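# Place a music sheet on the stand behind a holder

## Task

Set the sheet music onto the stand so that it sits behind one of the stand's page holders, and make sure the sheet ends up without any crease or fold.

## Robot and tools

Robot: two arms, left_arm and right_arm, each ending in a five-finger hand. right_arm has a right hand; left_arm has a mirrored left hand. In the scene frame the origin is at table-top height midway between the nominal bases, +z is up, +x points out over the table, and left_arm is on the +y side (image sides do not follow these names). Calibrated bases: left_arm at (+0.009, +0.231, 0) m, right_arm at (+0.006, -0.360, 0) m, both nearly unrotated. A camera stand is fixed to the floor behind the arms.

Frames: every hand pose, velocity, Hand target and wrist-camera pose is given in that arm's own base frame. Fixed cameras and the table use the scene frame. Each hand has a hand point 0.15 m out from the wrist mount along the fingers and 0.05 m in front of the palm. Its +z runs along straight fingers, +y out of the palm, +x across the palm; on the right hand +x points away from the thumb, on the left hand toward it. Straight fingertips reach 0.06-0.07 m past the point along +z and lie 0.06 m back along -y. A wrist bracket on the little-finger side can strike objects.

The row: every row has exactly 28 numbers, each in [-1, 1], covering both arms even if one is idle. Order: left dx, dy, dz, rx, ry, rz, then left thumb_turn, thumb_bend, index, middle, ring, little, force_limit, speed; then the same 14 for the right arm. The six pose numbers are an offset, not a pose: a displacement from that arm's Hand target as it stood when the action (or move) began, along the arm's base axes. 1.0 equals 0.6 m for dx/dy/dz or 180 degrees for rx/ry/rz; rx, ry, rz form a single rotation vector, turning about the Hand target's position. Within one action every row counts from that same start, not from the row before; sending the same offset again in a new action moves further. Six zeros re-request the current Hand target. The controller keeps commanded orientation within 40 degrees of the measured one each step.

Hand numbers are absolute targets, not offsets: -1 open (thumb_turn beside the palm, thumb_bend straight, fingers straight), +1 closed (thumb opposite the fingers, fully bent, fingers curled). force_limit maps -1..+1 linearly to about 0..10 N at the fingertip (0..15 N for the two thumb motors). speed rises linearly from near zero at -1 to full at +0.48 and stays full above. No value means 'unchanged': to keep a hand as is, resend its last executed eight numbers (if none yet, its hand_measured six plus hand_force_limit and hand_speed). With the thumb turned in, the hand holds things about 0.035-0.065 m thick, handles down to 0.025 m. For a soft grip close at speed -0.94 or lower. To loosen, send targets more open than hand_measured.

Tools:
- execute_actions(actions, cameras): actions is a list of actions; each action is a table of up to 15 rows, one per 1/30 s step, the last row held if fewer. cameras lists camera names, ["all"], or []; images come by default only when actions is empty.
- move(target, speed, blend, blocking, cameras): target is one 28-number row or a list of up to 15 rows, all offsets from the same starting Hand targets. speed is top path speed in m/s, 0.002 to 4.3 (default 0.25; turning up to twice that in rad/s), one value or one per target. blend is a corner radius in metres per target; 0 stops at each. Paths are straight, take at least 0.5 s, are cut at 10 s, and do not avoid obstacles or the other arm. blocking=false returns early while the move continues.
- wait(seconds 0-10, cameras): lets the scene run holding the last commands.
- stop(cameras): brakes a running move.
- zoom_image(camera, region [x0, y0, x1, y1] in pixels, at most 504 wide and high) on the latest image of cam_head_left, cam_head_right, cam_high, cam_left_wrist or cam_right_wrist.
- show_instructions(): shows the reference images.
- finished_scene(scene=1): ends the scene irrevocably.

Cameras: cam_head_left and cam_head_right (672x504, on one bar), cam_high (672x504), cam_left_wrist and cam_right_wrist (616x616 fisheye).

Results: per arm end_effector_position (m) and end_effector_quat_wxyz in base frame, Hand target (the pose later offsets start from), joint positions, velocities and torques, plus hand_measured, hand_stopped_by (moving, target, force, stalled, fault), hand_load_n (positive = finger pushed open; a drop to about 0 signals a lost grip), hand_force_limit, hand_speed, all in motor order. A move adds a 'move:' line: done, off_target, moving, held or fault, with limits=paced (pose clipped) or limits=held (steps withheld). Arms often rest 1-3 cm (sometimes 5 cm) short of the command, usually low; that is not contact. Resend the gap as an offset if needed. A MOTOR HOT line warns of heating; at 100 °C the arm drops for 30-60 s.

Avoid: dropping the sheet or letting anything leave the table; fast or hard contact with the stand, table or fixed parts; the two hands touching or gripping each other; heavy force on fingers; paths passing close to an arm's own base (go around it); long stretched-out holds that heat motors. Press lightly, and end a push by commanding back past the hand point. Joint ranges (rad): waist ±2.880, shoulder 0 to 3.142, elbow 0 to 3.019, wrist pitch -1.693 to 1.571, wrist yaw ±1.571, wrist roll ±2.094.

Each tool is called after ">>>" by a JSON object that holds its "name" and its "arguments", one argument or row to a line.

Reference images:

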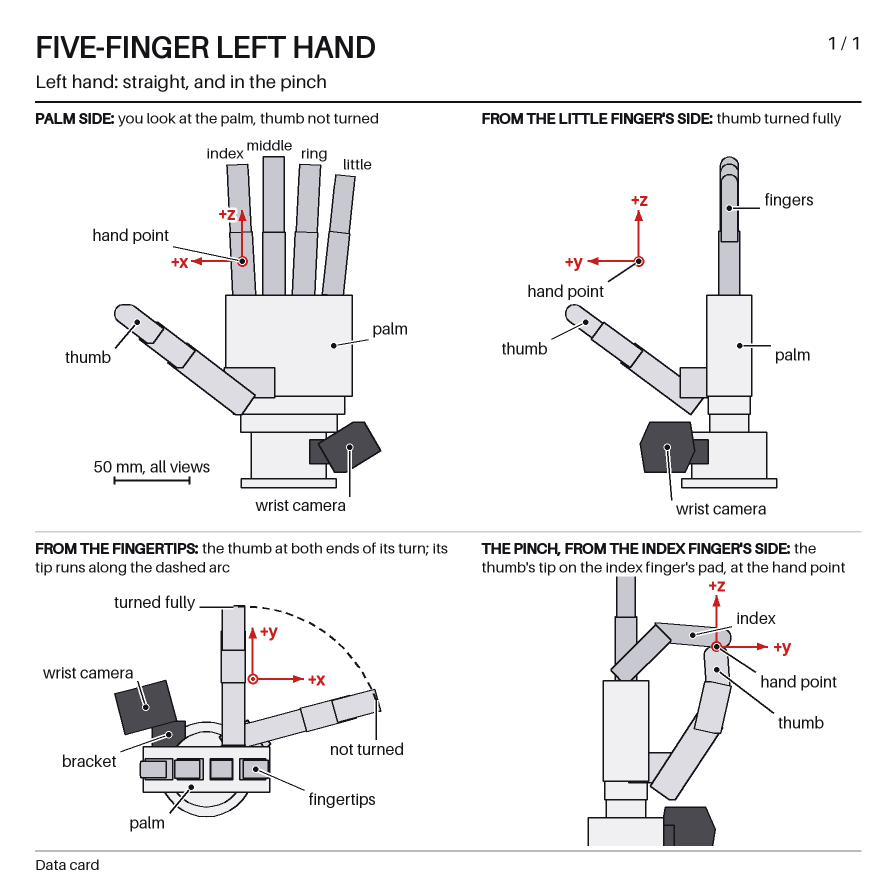

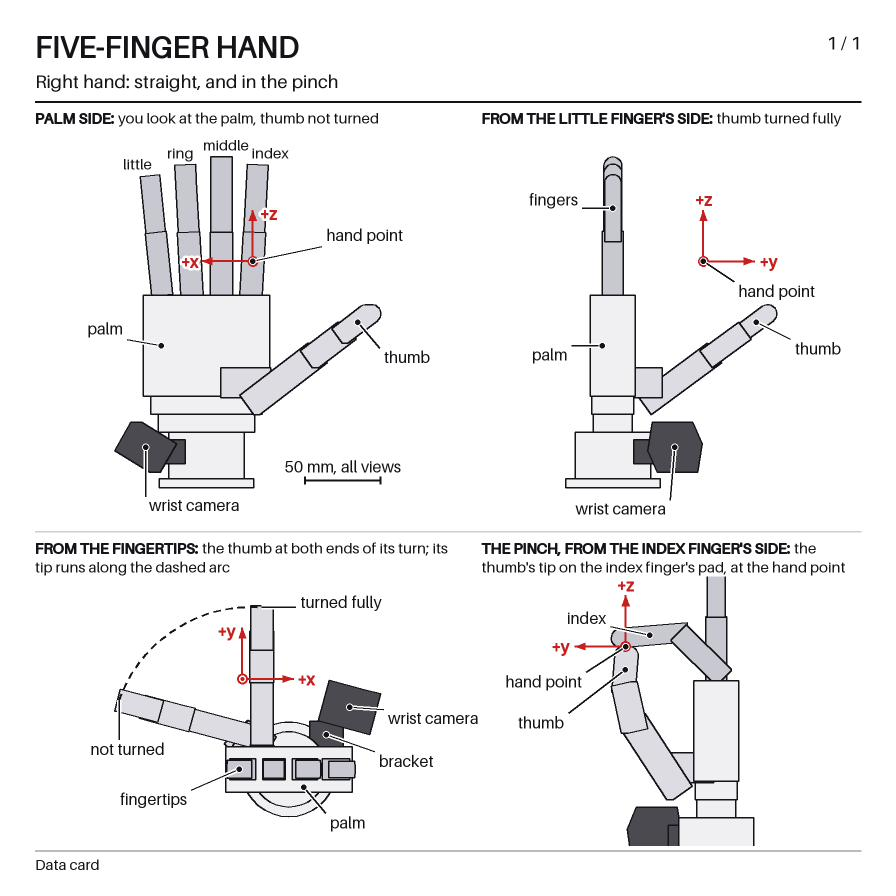

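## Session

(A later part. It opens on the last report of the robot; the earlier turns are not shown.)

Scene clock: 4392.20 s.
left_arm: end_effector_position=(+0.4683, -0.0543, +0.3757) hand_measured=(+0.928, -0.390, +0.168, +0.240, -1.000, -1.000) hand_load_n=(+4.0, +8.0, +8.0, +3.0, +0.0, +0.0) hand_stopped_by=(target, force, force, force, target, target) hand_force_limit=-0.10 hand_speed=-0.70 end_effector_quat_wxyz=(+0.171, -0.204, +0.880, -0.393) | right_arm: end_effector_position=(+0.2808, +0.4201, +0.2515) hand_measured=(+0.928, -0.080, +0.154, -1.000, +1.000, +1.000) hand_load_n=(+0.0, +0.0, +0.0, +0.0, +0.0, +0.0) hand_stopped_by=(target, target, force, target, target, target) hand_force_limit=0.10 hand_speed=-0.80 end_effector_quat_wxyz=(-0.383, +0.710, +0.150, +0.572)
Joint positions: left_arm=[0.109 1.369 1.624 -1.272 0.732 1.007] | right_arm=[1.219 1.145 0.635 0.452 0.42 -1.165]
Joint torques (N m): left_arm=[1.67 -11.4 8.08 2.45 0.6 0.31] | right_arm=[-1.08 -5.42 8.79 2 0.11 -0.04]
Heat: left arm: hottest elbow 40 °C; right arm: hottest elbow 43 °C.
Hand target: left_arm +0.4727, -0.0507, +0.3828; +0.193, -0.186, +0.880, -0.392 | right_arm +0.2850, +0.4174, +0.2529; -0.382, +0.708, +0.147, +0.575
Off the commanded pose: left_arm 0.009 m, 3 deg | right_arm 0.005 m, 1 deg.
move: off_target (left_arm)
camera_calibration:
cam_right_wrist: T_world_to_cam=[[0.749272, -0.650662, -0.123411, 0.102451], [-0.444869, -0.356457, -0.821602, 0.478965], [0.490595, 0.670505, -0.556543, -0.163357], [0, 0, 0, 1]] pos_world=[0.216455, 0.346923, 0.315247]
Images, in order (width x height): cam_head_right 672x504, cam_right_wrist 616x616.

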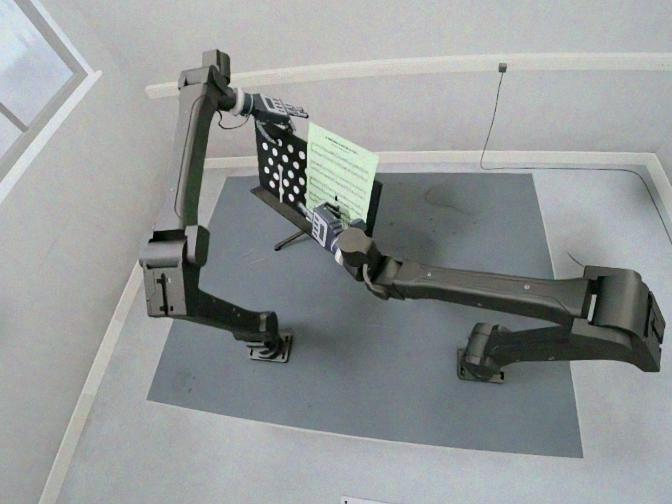

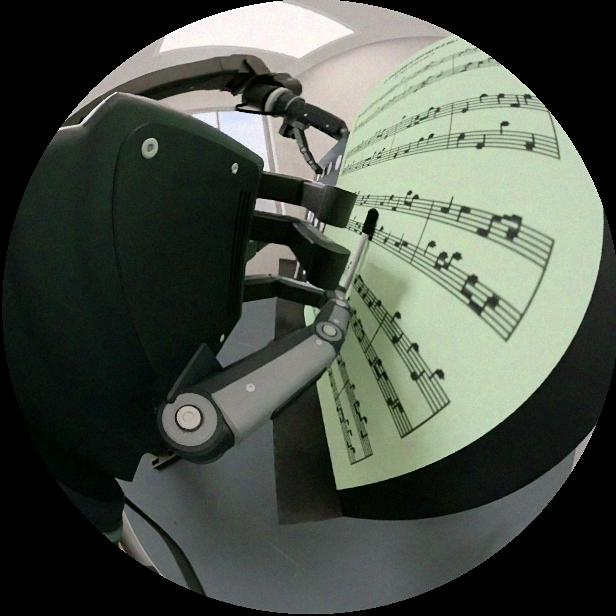

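>>> {"name": "move", "arguments": {
  "target": [
    [0,0,0,0,0,0,0.928,-0.05,0.35,0.3,-1,-1,-0.1,-0.7,0,0,0,0,0,0,0.928,-0.08,0.05,-1,1,1,0.1,-0.8],
    [0,0,0,0,0,0,0.928,-0.05,0.35,0.3,-1,-1,-0.1,-0.7,-0.033,0.021,0.0155,0,0,0,0.928,-0.08,0.05,-1,1,1,0.1,-0.8]
  ],
  "speed": 0.04,
  "cameras": ["cam_right_wrist","cam_head_right"]
}}

Scene clock: 4402.17 s.
left_arm: end_effector_position=(+0.4683, -0.0543, +0.3757) hand_measured=(+0.928, -0.390, +0.168, +0.240, -1.000, -1.000) hand_load_n=(+4.0, +8.0, +8.5, +3.0, +0.0, +0.0) hand_stopped_by=(target, force, force, force, target, target) hand_force_limit=-0.10 hand_speed=-0.70 end_effector_quat_wxyz=(+0.171, -0.204, +0.880, -0.393) | right_arm: end_effector_position=(+0.2674, +0.4218, +0.2490) hand_measured=(+0.928, -0.080, +0.050, -1.000, +1.000, +1.000) hand_load_n=(+0.0, +0.0, +0.0, +0.0, +0.0, +0.0) hand_stopped_by=(target, target, target, target, target, target) hand_force_limit=0.10 hand_speed=-0.80 end_effector_quat_wxyz=(-0.374, +0.714, +0.148, +0.573)
Joint positions: left_arm=[0.109 1.369 1.624 -1.272 0.732 1.007] | right_arm=[1.267 1.145 0.635 0.439 0.483 -1.165]
Joint torques (N m): left_arm=[1.67 -11.46 8.06 2.45 0.6 0.31] | right_arm=[0.44 -5.3 11.03 1.29 0.28 0]
Heat: left arm: hottest elbow 40 °C; right arm: hottest elbow 43 °C.
Hand target: left_arm +0.4727, -0.0507, +0.3828; +0.193, -0.186, +0.880, -0.392 | right_arm +0.2652, +0.4300, +0.2622; -0.382, +0.708, +0.147, +0.575
Off the commanded pose: left_arm 0.009 m, 3 deg | right_arm 0.016 m, 1 deg.
move: off_target (left_arm, right_arm)
camera_calibration:
cam_right_wrist: T_world_to_cam=[[0.739285, -0.663553, -0.114699, 0.11928], [-0.450707, -0.361026, -0.816409, 0.473718], [0.500321, 0.655254, -0.565969, -0.153146], [0, 0, 0, 1]] pos_world=[0.201949, 0.350523, 0.313753]
Images, in order (width x height): cam_head_right 672x504, cam_right_wrist 616x616.

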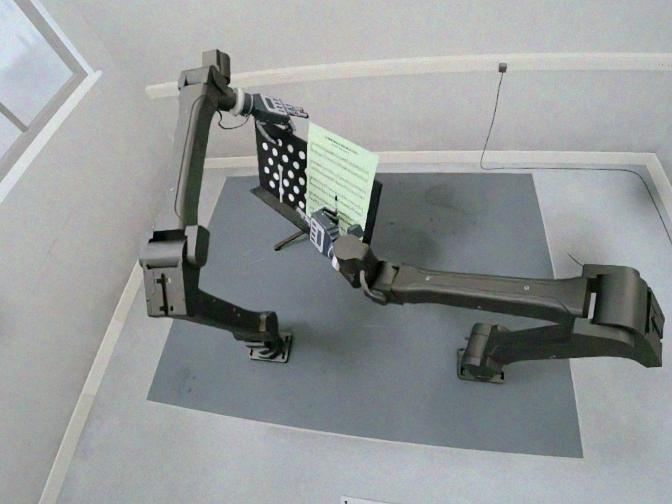

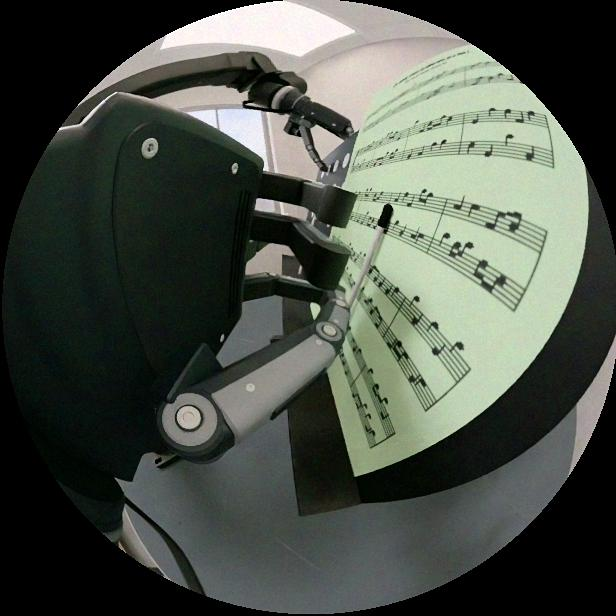

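>>> {"name": "move", "arguments": {
  "target": [
    [0,0,0,0,0,0,0.928,-0.05,0.35,0.3,-1,-1,-0.1,-0.7,-0.13,0.083,0.04,0,0,0,0.928,-0.08,0.05,-1,1,1,0.1,-0.8]
  ],
  "speed": 0.1,
  "cameras": ["all"]
}}

>>> {"name": "zoom_image", "arguments": {
  "camera": "cam_head_right",
  "region": [240, 100, 400, 290]
}}

Scene clock: 4410.30 s.
left_arm: end_effector_position=(+0.4683, -0.0543, +0.3757) hand_measured=(+0.928, -0.390, +0.168, +0.240, -1.000, -1.000) hand_load_n=(+4.0, +8.0, +8.0, +3.0, +0.0, +0.0) hand_stopped_by=(target, force, force, force, target, target) hand_force_limit=-0.10 hand_speed=-0.70 end_effector_quat_wxyz=(+0.171, -0.204, +0.880, -0.393) | right_arm: end_effector_position=(+0.1894, +0.4613, +0.2579) hand_measured=(+0.928, -0.080, +0.050, -1.000, +1.000, +1.000) hand_load_n=(+0.0, +0.0, +0.0, +0.0, +0.0, -0.5) hand_stopped_by=(target, target, target, target, target, target) hand_force_limit=0.10 hand_speed=-0.80 end_effector_quat_wxyz=(-0.362, +0.718, +0.161, +0.573)
Joint positions: left_arm=[0.109 1.369 1.624 -1.272 0.732 1.007] | right_arm=[1.51 1.202 0.72 0.374 0.723 -1.155]
Joint torques (N m): left_arm=[1.67 -11.4 8.06 2.45 0.6 0.31] | right_arm=[0.26 -5.48 13.93 1.17 0.32 0.08]
Heat: left arm: hottest elbow 40 °C; right arm: hottest elbow 43 °C.
Hand target: left_arm +0.4727, -0.0507, +0.3828; +0.193, -0.186, +0.880, -0.392 | right_arm +0.1871, +0.4798, +0.2860; -0.382, +0.708, +0.147, +0.575
Off the commanded pose: left_arm 0.009 m, 3 deg | right_arm 0.034 m, 3 deg.
move: off_target (left_arm, right_arm)
camera_calibration:
cam_left_wrist: T_world_to_cam=[[0.0351658, -0.693755, 0.719352, -0.325363], [-0.994683, 0.0454182, 0.0924275, 0.426324], [-0.0967937, -0.718778, -0.688469, 0.381217], [0, 0, 0, 1]] pos_world=[0.472398, 0.0289255, 0.457103]
cam_right_wrist: T_world_to_cam=[[0.742211, -0.664594, -0.0862471, 0.196654], [-0.443358, -0.39043, -0.806845, 0.469708], [0.50255, 0.637087, -0.584434, -0.122305], [0, 0, 0, 1]] pos_world=[0.123754, 0.392002, 0.324463]

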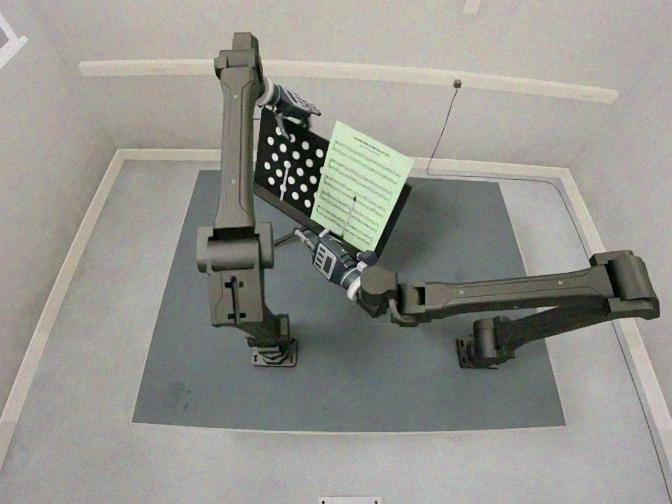

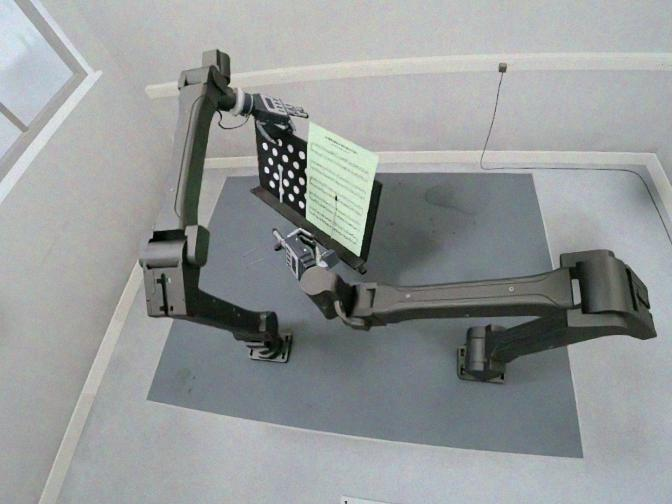

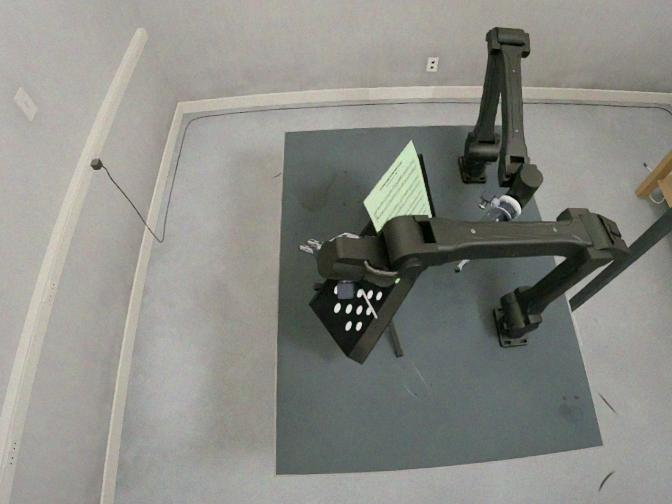

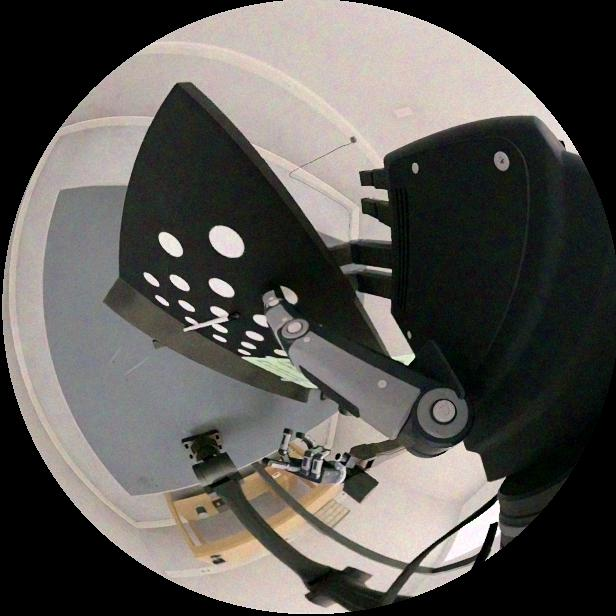

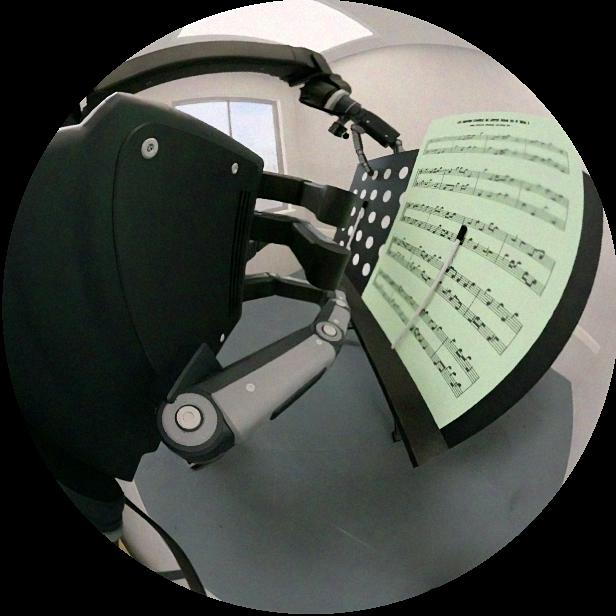

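Scaled by 2.653 from the camera's 672x504 image, which has a finer 960x720 frame.

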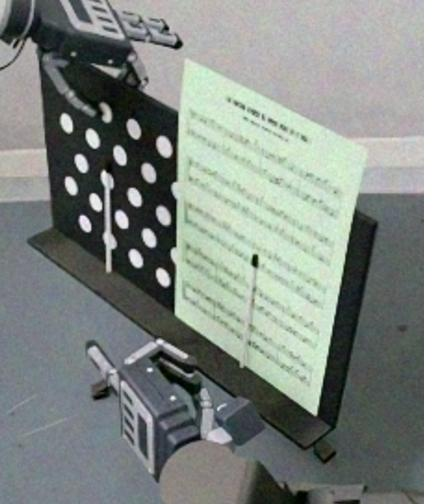

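>>> {"name": "move", "arguments": {
  "target": [
    [0,0,0,0,0,0,0.928,-0.95,0.35,0.3,-1,-1,-0.1,-0.6,0,0,0,0,0,0,0.928,-0.08,0.05,-1,1,1,0.1,-0.8],
    [0,0,0,0,0,0,0.928,-0.95,-0.3,-0.3,-1,-1,-0.1,-0.6,0,0,0,0,0,0,0.928,-0.08,0.05,-1,1,1,0.1,-0.8]
  ],
  "speed": 0.04,
  "cameras": ["cam_head_right","cam_left_wrist"]
}}

>>> {"name": "zoom_image", "arguments": {
  "camera": "cam_head_right",
  "region": [240, 80, 400, 270]
}}

Scene clock: 4422.10 s.
left_arm: end_effector_position=(+0.4700, -0.0543, +0.3760) hand_measured=(+0.928, -0.950, -0.300, -0.300, -1.000, -1.000) hand_load_n=(+0.0, +0.0, +0.0, -0.5, -0.5, +0.0) hand_stopped_by=(target, target, target, target, target, target) hand_force_limit=-0.10 hand_speed=-0.60 end_effector_quat_wxyz=(+0.176, -0.194, +0.881, -0.393) | right_arm: end_effector_position=(+0.1894, +0.4613, +0.2579) hand_measured=(+0.928, -0.080, +0.050, -1.000, +1.000, +1.000) hand_load_n=(+0.0, +0.0, +0.0, +0.0, -0.5, +0.0) hand_stopped_by=(target, target, target, target, target, target) hand_force_limit=0.10 hand_speed=-0.80 end_effector_quat_wxyz=(-0.362, +0.718, +0.161, +0.573)
Joint positions: left_arm=[0.107 1.369 1.624 -1.267 0.735 1.025] | right_arm=[1.51 1.202 0.72 0.374 0.723 -1.155]
Joint torques (N m): left_arm=[1.73 -11.52 8.06 2.26 0.52 0.14] | right_arm=[0.21 -5.54 13.98 1.13 0.32 0.07]
Heat: left arm: hottest elbow 40 °C; right arm: hottest elbow 44 °C.
Hand target: left_arm +0.4727, -0.0509, +0.3829; +0.193, -0.186, +0.880, -0.392 | right_arm +0.1871, +0.4798, +0.2861; -0.382, +0.708, +0.147, +0.575
Off the commanded pose: left_arm 0.008 m, 2 deg | right_arm 0.034 m, 3 deg.
move: off_target (right_arm)
camera_calibration:
cam_left_wrist: T_world_to_cam=[[0.0140576, -0.698799, 0.71518, -0.314556], [-0.995321, 0.0586055, 0.0768272, 0.434939], [-0.0956002, -0.712913, -0.694705, 0.383686], [0, 0, 0, 1]] pos_world=[0.474006, 0.0282337, 0.458097]
Images, in order (width x height): cam_head_right 672x504, cam_left_wrist 616x616.

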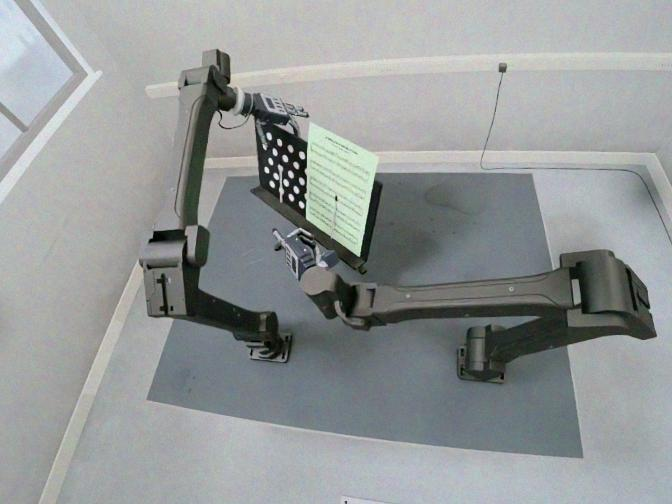

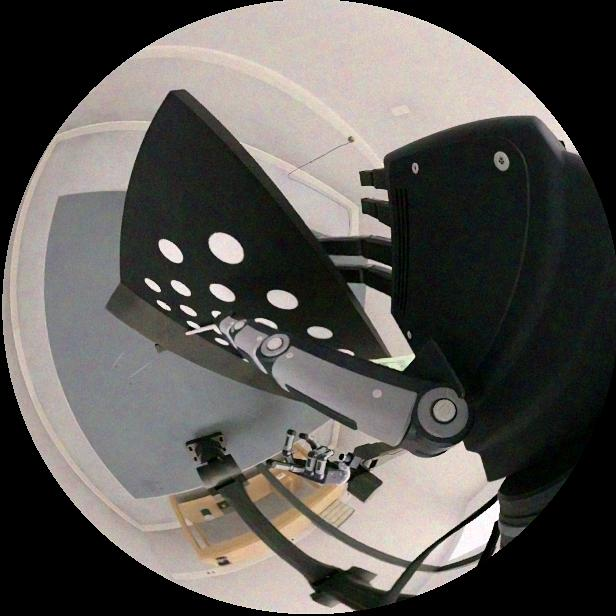

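Scaled by 2.653 from the camera's 672x504 image, which has a finer 960x720 frame.

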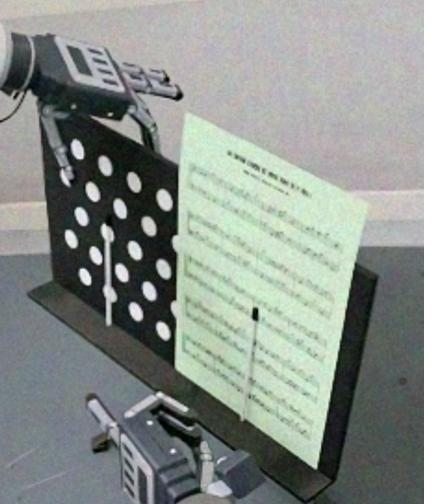

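>>> {"name": "move", "arguments": {
  "target": [
    [0.025,-0.02,0.11,0,0,0,0.928,-0.95,-0.3,-0.3,-1,-1,-0.1,-0.6,-0.05,0,0.02,0,0,0,0.928,-0.08,0.05,-1,1,1,0.1,-0.8],
    [0.037,-0.031,0.3,0,0,0,0.928,-0.95,-0.3,-0.3,-1,-1,-0.1,-0.6,-0.15,0,0.03,0,0,0,0.928,-0.08,0.05,-1,1,1,0.1,-0.8],
    [-0.1,0.05,0.3,0,0,0,0.928,-0.95,-0.3,-0.3,-1,-1,-0.1,-0.6,-0.16,0,0.03,0,0,0,0.928,-0.08,0.05,-1,1,1,0.1,-0.8]
  ],
  "speed": [0.08, 0.15, 0.15],
  "blend": 0.01,
  "cameras": ["all"]
}}

>>> {"name": "zoom_image", "arguments": {
  "camera": "cam_head_right",
  "region": [240, 100, 400, 290]
}}

>>> {"name": "zoom_image", "arguments": {
  "camera": "cam_high",
  "region": [290, 130, 460, 380]
}}

>>> {"name": "zoom_image", "arguments": {
  "camera": "cam_head_left",
  "region": [240, 100, 430, 290]
}}

Scene clock: 4437.40 s.
left_arm: end_effector_position=(+0.4150, -0.0236, +0.5647) hand_measured=(+0.928, -0.950, -0.300, -0.300, -1.000, -1.000) hand_load_n=(+0.0, +0.0, +0.0, +0.0, +0.0, +0.0) hand_stopped_by=(target, target, target, target, target, target) hand_force_limit=-0.10 hand_speed=-0.60 end_effector_quat_wxyz=(+0.242, -0.198, +0.859, -0.405) | right_arm: end_effector_position=(+0.0988, +0.4635, +0.2760) hand_measured=(+0.928, -0.080, +0.050, -1.000, +1.000, +1.000) hand_load_n=(+0.0, +0.0, +0.0, +0.0, +0.0, +0.0) hand_stopped_by=(target, target, target, target, target, target) hand_force_limit=0.10 hand_speed=-0.80 end_effector_quat_wxyz=(-0.360, +0.715, +0.163, +0.578)
Joint positions: left_arm=[0.217 1.414 2.204 -1.697 0.789 1.05] | right_arm=[1.76 1.202 0.773 0.297 0.976 -1.127]
Joint torques (N m): left_arm=[1.85 -9.05 5.65 1.22 0.64 0.16] | right_arm=[0.32 -5.89 14.02 1.01 0.35 0.07]
Heat: left arm: hottest elbow 40 °C; right arm: hottest elbow 44 °C.
Hand target: left_arm +0.4126, -0.0209, +0.5629; +0.193, -0.186, +0.880, -0.392 | right_arm +0.0911, +0.4797, +0.3040; -0.382, +0.708, +0.147, +0.575
Off the commanded pose: left_arm 0.004 m, 6 deg | right_arm 0.033 m, 3 deg.
joint sent to its limit (left arm) — joint 4 (wrist pitch), lower limit. The joint targets are off in orientation, not in position.
move: off_target (left_arm, right_arm)
camera_calibration:
cam_left_wrist: T_world_to_cam=[[-0.0330705, -0.689405, 0.72362, -0.41219], [-0.998772, -0.00392846, -0.0493881, 0.435118], [0.0368911, -0.724365, -0.688429, 0.47263], [0, 0, 0, 1]] pos_world=[0.403516, 0.0598997, 0.645131]
cam_right_wrist: T_world_to_cam=[[0.741414, -0.666773, -0.0756241, 0.265134], [-0.434371, -0.390962, -0.811462, 0.445648], [0.511494, 0.634478, -0.579492, -0.0685398], [0, 0, 0, 1]] pos_world=[0.0320601, 0.394502, 0.341958]

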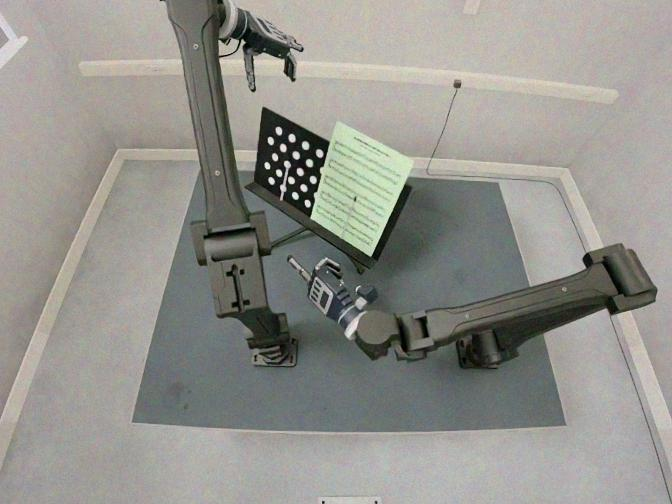

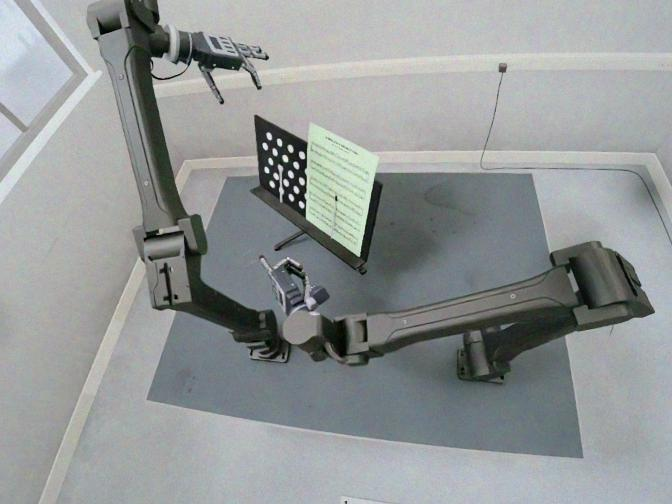

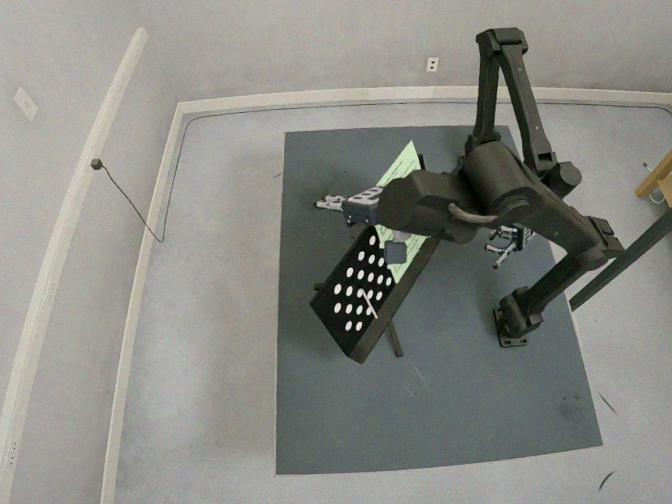

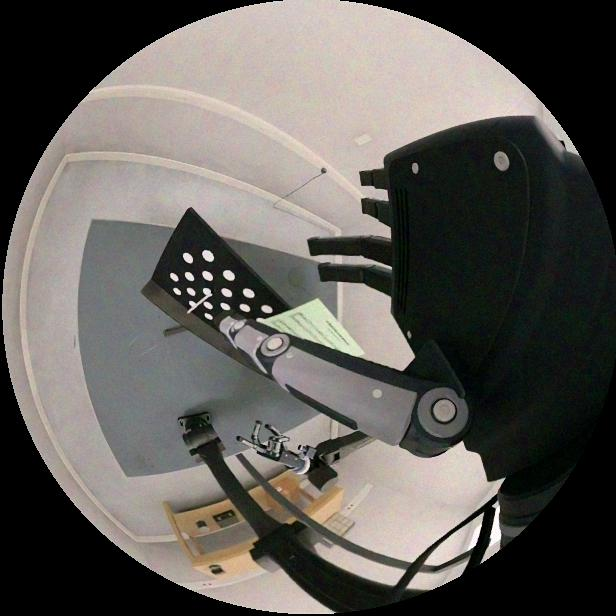

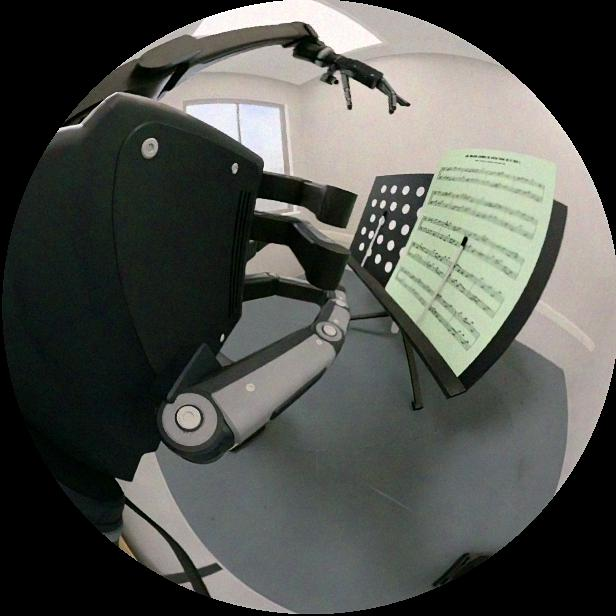

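Scaled by 2.653 from the camera's 672x504 image, which has a finer 960x720 frame.

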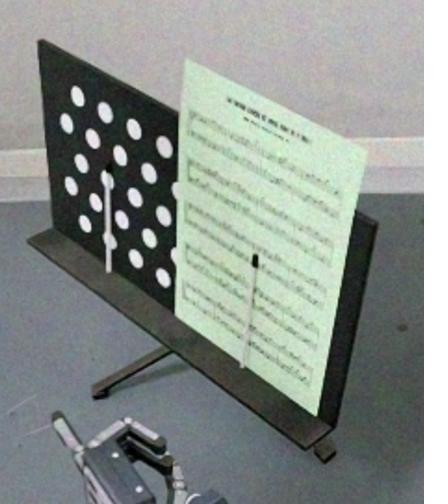

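Scaled by 2.016 from the camera's 672x504 image, which has a finer 960x720 frame.

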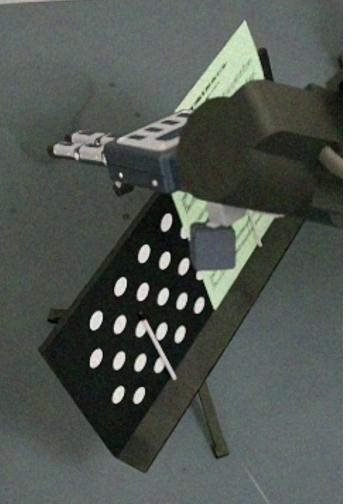

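Scaled by 2.653 from the camera's 672x504 image, which has a finer 960x720 frame.

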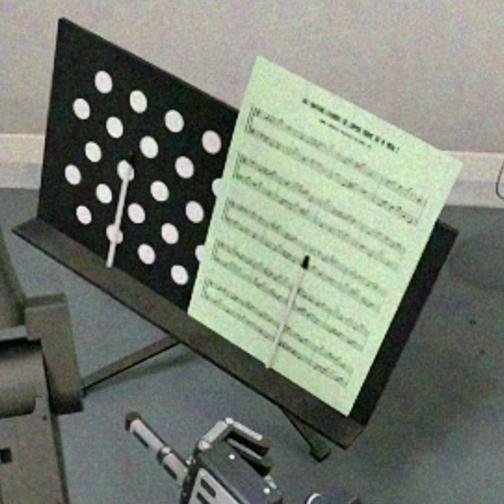

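>>> {"name": "finished_scene", "arguments": {

}}

The scene is finished: the task was done.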